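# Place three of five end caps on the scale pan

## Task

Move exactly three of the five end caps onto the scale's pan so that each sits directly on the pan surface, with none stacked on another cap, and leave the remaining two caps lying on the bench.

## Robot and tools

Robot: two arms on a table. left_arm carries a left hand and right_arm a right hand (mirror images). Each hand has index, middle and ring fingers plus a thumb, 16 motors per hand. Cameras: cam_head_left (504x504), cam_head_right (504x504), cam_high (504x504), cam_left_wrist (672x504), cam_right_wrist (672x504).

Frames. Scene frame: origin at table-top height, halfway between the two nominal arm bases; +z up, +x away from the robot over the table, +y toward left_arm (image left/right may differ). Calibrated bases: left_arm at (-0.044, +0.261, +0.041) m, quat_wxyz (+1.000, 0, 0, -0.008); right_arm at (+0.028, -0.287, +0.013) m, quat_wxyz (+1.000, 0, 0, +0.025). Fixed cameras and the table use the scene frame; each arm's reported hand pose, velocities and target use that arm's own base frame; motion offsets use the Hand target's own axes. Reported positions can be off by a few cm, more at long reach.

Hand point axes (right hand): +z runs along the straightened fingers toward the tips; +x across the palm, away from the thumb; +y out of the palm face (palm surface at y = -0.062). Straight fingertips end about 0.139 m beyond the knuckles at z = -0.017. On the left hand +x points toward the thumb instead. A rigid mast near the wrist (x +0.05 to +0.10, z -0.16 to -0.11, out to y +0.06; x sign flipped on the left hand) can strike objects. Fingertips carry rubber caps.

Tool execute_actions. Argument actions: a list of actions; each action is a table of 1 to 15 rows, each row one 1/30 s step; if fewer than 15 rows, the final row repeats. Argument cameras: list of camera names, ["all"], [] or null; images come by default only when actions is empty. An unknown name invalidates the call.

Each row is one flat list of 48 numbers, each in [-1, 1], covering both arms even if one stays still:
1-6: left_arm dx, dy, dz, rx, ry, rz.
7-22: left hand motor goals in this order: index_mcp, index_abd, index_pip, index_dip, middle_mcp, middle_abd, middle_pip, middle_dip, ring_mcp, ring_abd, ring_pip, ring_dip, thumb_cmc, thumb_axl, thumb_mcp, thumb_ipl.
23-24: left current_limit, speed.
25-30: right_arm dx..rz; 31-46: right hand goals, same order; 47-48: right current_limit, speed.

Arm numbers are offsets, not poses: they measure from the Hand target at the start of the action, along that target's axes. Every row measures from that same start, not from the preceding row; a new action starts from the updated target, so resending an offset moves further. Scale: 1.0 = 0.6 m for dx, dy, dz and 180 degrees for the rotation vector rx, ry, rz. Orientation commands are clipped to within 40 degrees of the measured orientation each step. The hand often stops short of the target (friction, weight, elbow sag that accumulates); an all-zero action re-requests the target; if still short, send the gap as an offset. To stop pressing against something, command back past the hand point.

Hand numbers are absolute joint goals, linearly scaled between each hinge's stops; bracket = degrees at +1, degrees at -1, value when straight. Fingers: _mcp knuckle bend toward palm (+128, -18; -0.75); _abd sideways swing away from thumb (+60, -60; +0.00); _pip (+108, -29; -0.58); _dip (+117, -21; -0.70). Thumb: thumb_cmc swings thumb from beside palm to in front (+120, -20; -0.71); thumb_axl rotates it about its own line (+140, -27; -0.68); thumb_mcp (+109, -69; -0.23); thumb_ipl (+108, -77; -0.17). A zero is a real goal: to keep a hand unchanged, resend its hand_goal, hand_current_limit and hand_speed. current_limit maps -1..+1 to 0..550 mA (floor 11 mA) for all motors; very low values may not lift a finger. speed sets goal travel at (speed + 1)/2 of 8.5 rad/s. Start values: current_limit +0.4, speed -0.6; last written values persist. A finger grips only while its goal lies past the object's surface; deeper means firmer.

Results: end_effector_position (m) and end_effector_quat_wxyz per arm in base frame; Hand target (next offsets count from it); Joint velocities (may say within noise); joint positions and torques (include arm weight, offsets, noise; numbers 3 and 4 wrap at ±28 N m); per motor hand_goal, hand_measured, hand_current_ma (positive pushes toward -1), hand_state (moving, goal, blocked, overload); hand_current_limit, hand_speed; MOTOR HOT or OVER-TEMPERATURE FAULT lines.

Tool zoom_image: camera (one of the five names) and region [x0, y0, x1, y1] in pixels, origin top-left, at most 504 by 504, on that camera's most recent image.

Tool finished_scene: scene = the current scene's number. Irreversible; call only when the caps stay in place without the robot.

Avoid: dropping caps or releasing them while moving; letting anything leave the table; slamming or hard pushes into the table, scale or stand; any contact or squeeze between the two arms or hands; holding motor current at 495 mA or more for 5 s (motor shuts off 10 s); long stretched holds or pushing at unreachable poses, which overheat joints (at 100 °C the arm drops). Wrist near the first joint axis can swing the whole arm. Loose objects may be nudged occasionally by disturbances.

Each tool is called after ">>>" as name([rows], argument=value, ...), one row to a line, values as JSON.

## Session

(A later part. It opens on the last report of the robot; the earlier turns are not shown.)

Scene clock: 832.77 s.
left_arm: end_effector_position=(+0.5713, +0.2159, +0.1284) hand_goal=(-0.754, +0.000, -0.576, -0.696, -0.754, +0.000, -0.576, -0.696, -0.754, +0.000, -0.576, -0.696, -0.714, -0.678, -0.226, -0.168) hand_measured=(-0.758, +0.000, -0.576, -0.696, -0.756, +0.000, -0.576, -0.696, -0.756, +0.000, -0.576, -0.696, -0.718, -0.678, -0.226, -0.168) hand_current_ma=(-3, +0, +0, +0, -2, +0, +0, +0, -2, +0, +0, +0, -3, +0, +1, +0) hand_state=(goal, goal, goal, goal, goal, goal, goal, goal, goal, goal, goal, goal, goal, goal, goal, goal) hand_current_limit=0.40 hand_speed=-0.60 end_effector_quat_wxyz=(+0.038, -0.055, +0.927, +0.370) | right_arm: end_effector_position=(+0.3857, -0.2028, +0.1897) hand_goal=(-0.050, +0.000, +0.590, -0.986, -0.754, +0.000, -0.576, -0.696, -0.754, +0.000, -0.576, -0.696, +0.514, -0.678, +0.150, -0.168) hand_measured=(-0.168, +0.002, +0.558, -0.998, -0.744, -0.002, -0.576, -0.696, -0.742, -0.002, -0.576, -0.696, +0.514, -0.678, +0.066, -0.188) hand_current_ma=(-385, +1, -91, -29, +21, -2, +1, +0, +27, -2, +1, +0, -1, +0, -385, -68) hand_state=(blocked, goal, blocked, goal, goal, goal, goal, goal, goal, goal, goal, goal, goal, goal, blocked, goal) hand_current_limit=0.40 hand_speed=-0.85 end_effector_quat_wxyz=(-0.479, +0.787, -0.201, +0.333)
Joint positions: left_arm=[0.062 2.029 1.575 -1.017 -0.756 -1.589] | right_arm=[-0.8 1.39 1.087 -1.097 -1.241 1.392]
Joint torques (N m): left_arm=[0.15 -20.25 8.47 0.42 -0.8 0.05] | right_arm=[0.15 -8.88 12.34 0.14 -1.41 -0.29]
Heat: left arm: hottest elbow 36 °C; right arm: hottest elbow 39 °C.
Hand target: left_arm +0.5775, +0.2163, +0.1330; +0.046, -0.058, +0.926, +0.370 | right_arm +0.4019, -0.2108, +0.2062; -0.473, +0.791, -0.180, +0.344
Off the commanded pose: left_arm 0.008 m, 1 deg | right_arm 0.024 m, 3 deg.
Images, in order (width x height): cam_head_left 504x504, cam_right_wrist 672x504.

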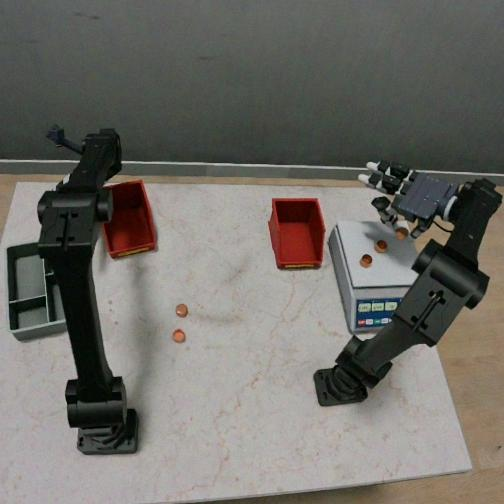

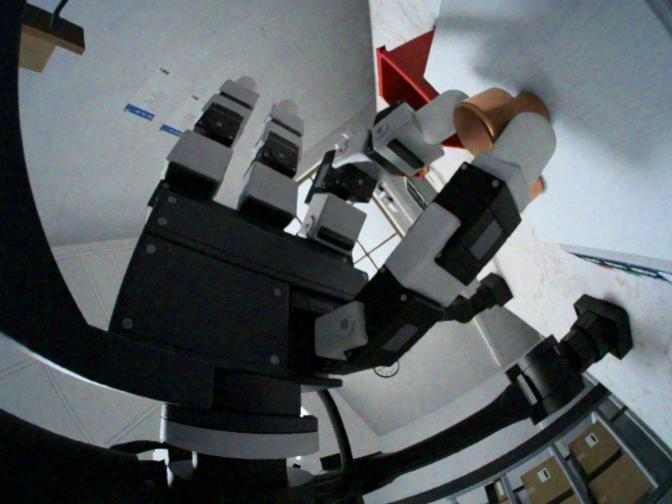

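>>> execute_actions([
  [[0,0,0,0,0,0,-0.754,0,-0.576,-0.696,-0.754,0,-0.576,-0.696,-0.754,0,-0.576,-0.696,-0.714,-0.678,-0.226,-0.168,0.4,-0.6,-0.0455,0.0655,0.0278,0,0,0,-0.05,0,0.591,-0.986,-0.754,0,-0.576,-0.696,-0.754,0,-0.576,-0.696,0.514,-0.678,0.15,-0.168,0.4,-0.85]],
  [[0,0,0,0,0,0,-0.754,0,-0.576,-0.696,-0.754,0,-0.576,-0.696,-0.754,0,-0.576,-0.696,-0.714,-0.678,-0.226,-0.168,0.4,-0.6,-0.0106,0.0227,0.0091,0,0,0,-0.05,0,0.591,-0.986,-0.754,0,-0.576,-0.696,-0.754,0,-0.576,-0.696,0.514,-0.678,0.15,-0.168,0.4,-0.85]],
], cameras=["cam_right_wrist","cam_head_left"])

>>> zoom_image(camera="cam_head_left", region=[300, 180, 460, 340])

Scene clock: 840.10 s.
left_arm: end_effector_position=(+0.5713, +0.2159, +0.1284) hand_goal=(-0.754, +0.000, -0.576, -0.696, -0.754, +0.000, -0.576, -0.696, -0.754, +0.000, -0.576, -0.696, -0.714, -0.678, -0.226, -0.168) hand_measured=(-0.758, +0.000, -0.576, -0.696, -0.756, +0.000, -0.576, -0.696, -0.756, +0.000, -0.576, -0.696, -0.718, -0.678, -0.226, -0.168) hand_current_ma=(-3, +0, +0, +0, -2, +0, +0, +0, -2, +0, +0, +0, -3, +0, +1, +0) hand_state=(goal, goal, goal, goal, goal, goal, goal, goal, goal, goal, goal, goal, goal, goal, goal, goal) hand_current_limit=0.40 hand_speed=-0.60 end_effector_quat_wxyz=(+0.038, -0.055, +0.927, +0.370) | right_arm: end_effector_position=(+0.3935, -0.2084, +0.1474) hand_goal=(-0.050, +0.000, +0.590, -0.986, -0.754, +0.000, -0.576, -0.696, -0.754, +0.000, -0.576, -0.696, +0.514, -0.678, +0.150, -0.168) hand_measured=(-0.168, +0.002, +0.558, -0.998, -0.744, -0.002, -0.576, -0.696, -0.742, -0.002, -0.576, -0.696, +0.514, -0.678, +0.066, -0.188) hand_current_ma=(-385, +1, -91, -29, +21, -2, +1, +0, +27, -2, +1, +0, -1, +0, -385, -68) hand_state=(blocked, goal, blocked, goal, goal, goal, goal, goal, goal, goal, goal, goal, goal, goal, blocked, goal) hand_current_limit=0.40 hand_speed=-0.85 end_effector_quat_wxyz=(-0.468, +0.790, -0.181, +0.351)
Joint positions: left_arm=[0.062 2.029 1.575 -1.017 -0.756 -1.589] | right_arm=[-0.797 1.433 1.006 -0.929 -1.243 1.379]
Joint torques (N m): left_arm=[0.15 -20.31 8.47 0.43 -0.8 0.05] | right_arm=[0.32 -9.23 7.31 1.2 -1.28 -0.08]
Heat: left arm: hottest elbow 36 °C; right arm: hottest elbow 40 °C.
Hand target: left_arm +0.5775, +0.2163, +0.1330; +0.046, -0.058, +0.926, +0.370 | right_arm +0.3963, -0.2024, +0.1403; -0.473, +0.791, -0.180, +0.344
Off the commanded pose: left_arm 0.008 m, 1 deg | right_arm 0.010 m, 1 deg.
Images, in order (width x height): cam_head_left 504x504, cam_right_wrist 672x504.

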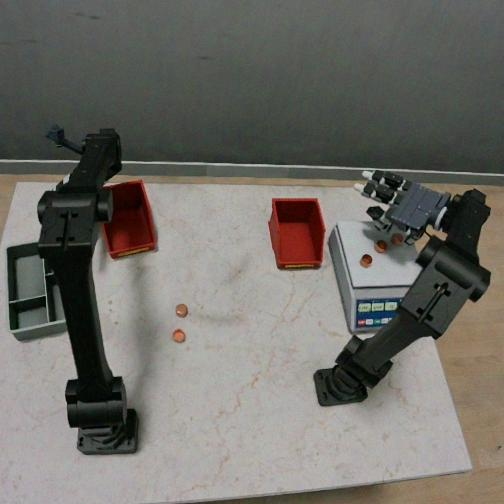

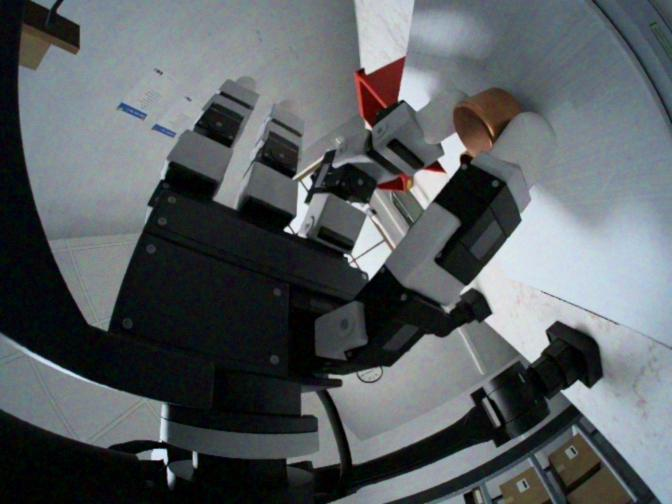

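Scaled by 3.150 from the camera's 504x504 image, which has a finer 720x720 frame.

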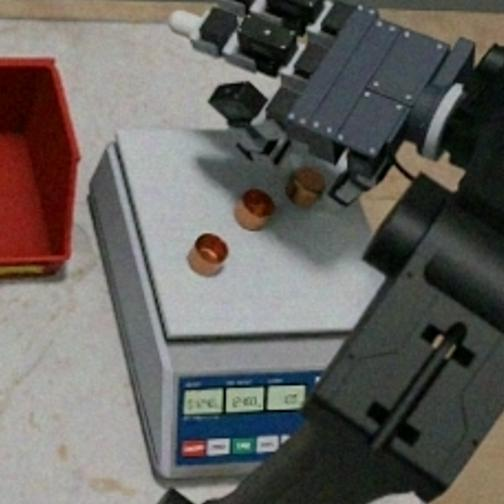

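>>> execute_actions([
  [[0,0,0,0,0,0,-0.754,0,-0.576,-0.696,-0.754,0,-0.576,-0.696,-0.754,0,-0.576,-0.696,-0.714,-0.678,-0.226,-0.168,0.4,-0.6,0.0042,0.0218,0.0065,0,0,0,-0.05,0,0.591,-0.986,-0.754,0,-0.576,-0.696,-0.754,0,-0.576,-0.696,0.514,-0.678,0.15,-0.168,0.4,-0.85]],
  [[0,0,0,0,0,0,-0.754,0,-0.576,-0.696,-0.754,0,-0.576,-0.696,-0.754,0,-0.576,-0.696,-0.714,-0.678,-0.226,-0.168,0.4,-0.6,0,0,0,0,0,0,-0.05,0,0.591,-0.986,-0.754,0,-0.576,-0.696,-0.754,0,-0.576,-0.696,0.514,-0.678,0.15,-0.168,0.4,-0.85]],
], cameras=["cam_head_left"])

Scene clock: 849.30 s.
left_arm: end_effector_position=(+0.5713, +0.2159, +0.1284) hand_goal=(-0.754, +0.000, -0.576, -0.696, -0.754, +0.000, -0.576, -0.696, -0.754, +0.000, -0.576, -0.696, -0.714, -0.678, -0.226, -0.168) hand_measured=(-0.758, +0.000, -0.576, -0.696, -0.756, +0.000, -0.576, -0.696, -0.756, +0.000, -0.576, -0.696, -0.718, -0.678, -0.226, -0.168) hand_current_ma=(-3, +0, +0, +0, -2, +0, +0, +0, -2, +0, +0, +0, -3, +0, +1, +0) hand_state=(goal, goal, goal, goal, goal, goal, goal, goal, goal, goal, goal, goal, goal, goal, goal, goal) hand_current_limit=0.40 hand_speed=-0.60 end_effector_quat_wxyz=(+0.038, -0.055, +0.927, +0.370) | right_arm: end_effector_position=(+0.3980, -0.2131, +0.1344) hand_goal=(-0.050, +0.000, +0.590, -0.986, -0.754, +0.000, -0.576, -0.696, -0.754, +0.000, -0.576, -0.696, +0.514, -0.678, +0.150, -0.168) hand_measured=(-0.168, +0.002, +0.558, -0.998, -0.744, -0.002, -0.576, -0.696, -0.742, -0.002, -0.576, -0.696, +0.514, -0.678, +0.066, -0.188) hand_current_ma=(-385, +1, -91, -29, +21, -2, +1, +0, +27, -2, +1, +0, -1, +0, -385, -68) hand_state=(blocked, goal, blocked, goal, goal, goal, goal, goal, goal, goal, goal, goal, goal, goal, blocked, goal) hand_current_limit=0.40 hand_speed=-0.85 end_effector_quat_wxyz=(-0.469, +0.790, -0.183, +0.349)
Joint positions: left_arm=[0.062 2.029 1.575 -1.017 -0.756 -1.589] | right_arm=[-0.797 1.468 1.006 -0.9 -1.243 1.379]
Joint torques (N m): left_arm=[0.09 -20.25 8.47 0.42 -0.8 0.05] | right_arm=[0.21 -9.7 7.38 1.24 -1.28 -0.1]
Heat: left arm: hottest elbow 36 °C; right arm: hottest elbow 39 °C.
Hand target: left_arm +0.5775, +0.2163, +0.1330; +0.046, -0.058, +0.926, +0.370 | right_arm +0.4014, -0.2079, +0.1286; -0.473, +0.791, -0.180, +0.344
Off the commanded pose: left_arm 0.008 m, 1 deg | right_arm 0.009 m, 1 deg.
Images, in order (width x height): cam_head_left 504x504.

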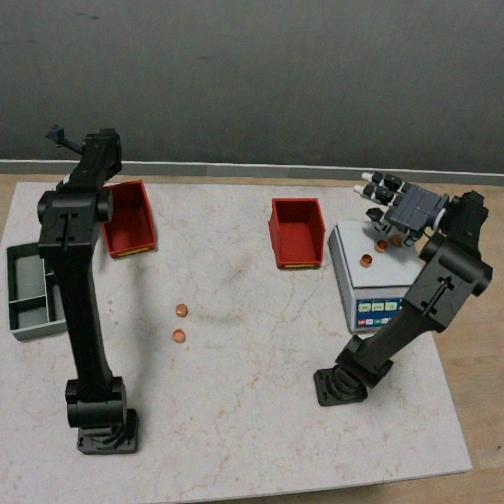

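>>> execute_actions([
  [[0,0,0,0,0,0,-0.754,0,-0.576,-0.696,-0.754,0,-0.576,-0.696,-0.754,0,-0.576,-0.696,-0.714,-0.678,-0.226,-0.168,0.4,-0.6,-0.0024,0.0051,0.0021,0,0,0,-0.05,0,0.591,-0.986,-0.754,0,-0.576,-0.696,-0.754,0,-0.576,-0.696,0.514,-0.678,0.15,-0.168,0.4,-0.85]],
  [[0,0,0,0,0,0,-0.754,0,-0.576,-0.696,-0.754,0,-0.576,-0.696,-0.754,0,-0.576,-0.696,-0.714,-0.678,-0.226,-0.168,0.4,-0.6,0,0,0,0,0,0,-0.24,0,0.591,-0.986,-0.754,0,-0.576,-0.696,-0.754,0,-0.576,-0.696,0.514,-0.678,0.02,-0.168,0.3,-0.88]],
  [[0,0,0,0,0,0,-0.754,0,-0.576,-0.696,-0.754,0,-0.576,-0.696,-0.754,0,-0.576,-0.696,-0.714,-0.678,-0.226,-0.168,0.4,-0.6,0.0066,-0.0142,-0.0057,0,0,0,-0.35,0,0.591,-0.986,-0.754,0,-0.576,-0.696,-0.754,0,-0.576,-0.696,0.514,-0.678,0.0,-0.168,0.3,-0.8]],
  [[0,0,0,0,0,0,-0.754,0,-0.576,-0.696,-0.754,0,-0.576,-0.696,-0.754,0,-0.576,-0.696,-0.714,-0.678,-0.226,-0.168,0.4,-0.6,0.0265,-0.0568,-0.0228,0,0,0,-0.35,0,0.591,-0.986,-0.754,0,-0.576,-0.696,-0.754,0,-0.576,-0.696,0.514,-0.678,-0.03,-0.168,0.3,-0.8]],
  [[0,0,0,0,0,0,-0.754,0,-0.576,-0.696,-0.754,0,-0.576,-0.696,-0.754,0,-0.576,-0.696,-0.714,-0.678,-0.226,-0.168,0.4,-0.6,0.0265,-0.0568,-0.0228,0,0,0,-0.35,0,0.591,-0.986,-0.754,0,-0.576,-0.696,-0.754,0,-0.576,-0.696,0.514,-0.678,-0.03,-0.168,0.3,-0.8]],
], cameras=["cam_head_left","cam_high","cam_right_wrist"])

>>> zoom_image(camera="cam_head_left", region=[300, 180, 460, 340])

Scene clock: 859.00 s.
left_arm: end_effector_position=(+0.5713, +0.2159, +0.1284) hand_goal=(-0.754, +0.000, -0.576, -0.696, -0.754, +0.000, -0.576, -0.696, -0.754, +0.000, -0.576, -0.696, -0.714, -0.678, -0.226, -0.168) hand_measured=(-0.758, +0.000, -0.576, -0.696, -0.756, +0.000, -0.576, -0.696, -0.756, +0.000, -0.576, -0.696, -0.718, -0.678, -0.226, -0.168) hand_current_ma=(-3, +0, +0, +0, -2, +0, +0, +0, -2, +0, +0, +0, -3, +0, +1, +0) hand_state=(goal, goal, goal, goal, goal, goal, goal, goal, goal, goal, goal, goal, goal, goal, goal, goal) hand_current_limit=0.40 hand_speed=-0.60 end_effector_quat_wxyz=(+0.038, -0.055, +0.927, +0.370) | right_arm: end_effector_position=(+0.3887, -0.2033, +0.1967) hand_goal=(-0.350, +0.000, +0.590, -0.986, -0.754, +0.000, -0.576, -0.696, -0.754, +0.000, -0.576, -0.696, +0.514, -0.678, -0.030, -0.168) hand_measured=(-0.340, +0.002, +0.588, -0.988, -0.744, -0.002, -0.576, -0.696, -0.742, -0.002, -0.576, -0.696, +0.514, -0.678, -0.028, -0.170) hand_current_ma=(+25, +2, -2, -3, +21, -2, +1, +0, +27, -2, +1, +0, -1, +0, +5, -4) hand_state=(goal, goal, goal, goal, goal, goal, goal, goal, goal, goal, goal, goal, goal, goal, goal, goal) hand_current_limit=0.30 hand_speed=-0.80 end_effector_quat_wxyz=(-0.481, +0.787, -0.198, +0.332)
Joint positions: left_arm=[0.062 2.029 1.575 -1.017 -0.756 -1.589] | right_arm=[-0.797 1.396 1.111 -1.126 -1.243 1.382]
Joint torques (N m): left_arm=[0.15 -20.25 8.47 0.42 -0.8 0.05] | right_arm=[-0.32 -9.7 12.05 0.35 -1.31 -0.24]
Heat: left arm: hottest shoulder 36 °C; right arm: hottest elbow 39 °C.
Hand target: left_arm +0.5775, +0.2163, +0.1330; +0.046, -0.058, +0.926, +0.370 | right_arm +0.4012, -0.2112, +0.2150; -0.473, +0.791, -0.180, +0.344
Off the commanded pose: left_arm 0.008 m, 1 deg | right_arm 0.023 m, 3 deg.
Images, in order (width x height): cam_head_left 504x504, cam_high 504x504, cam_right_wrist 672x504.

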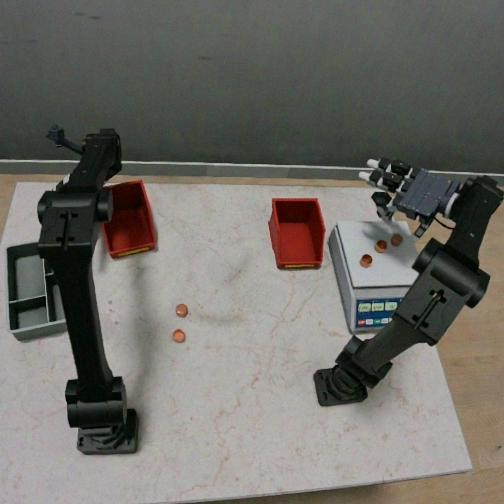

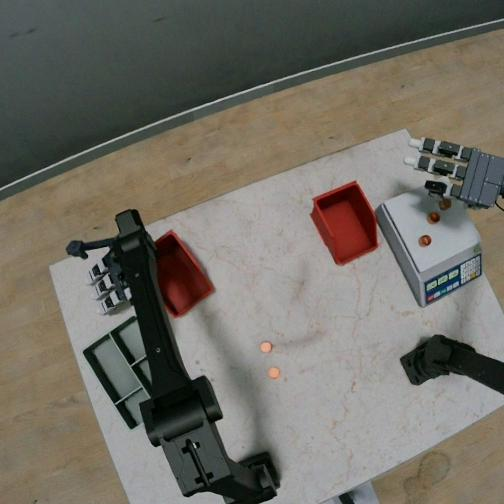

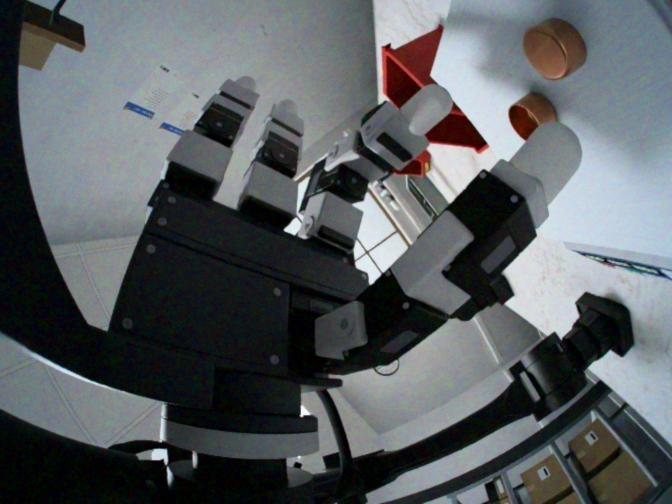

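Scaled by 3.150 from the camera's 504x504 image, which has a finer 720x720 frame.

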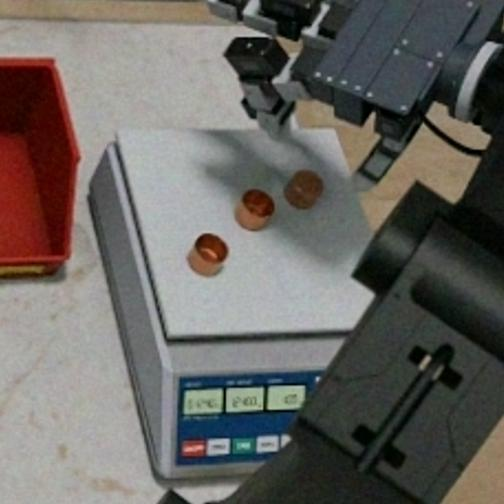

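>>> finished_scene(scene=1)

The scene is finished: the task was done.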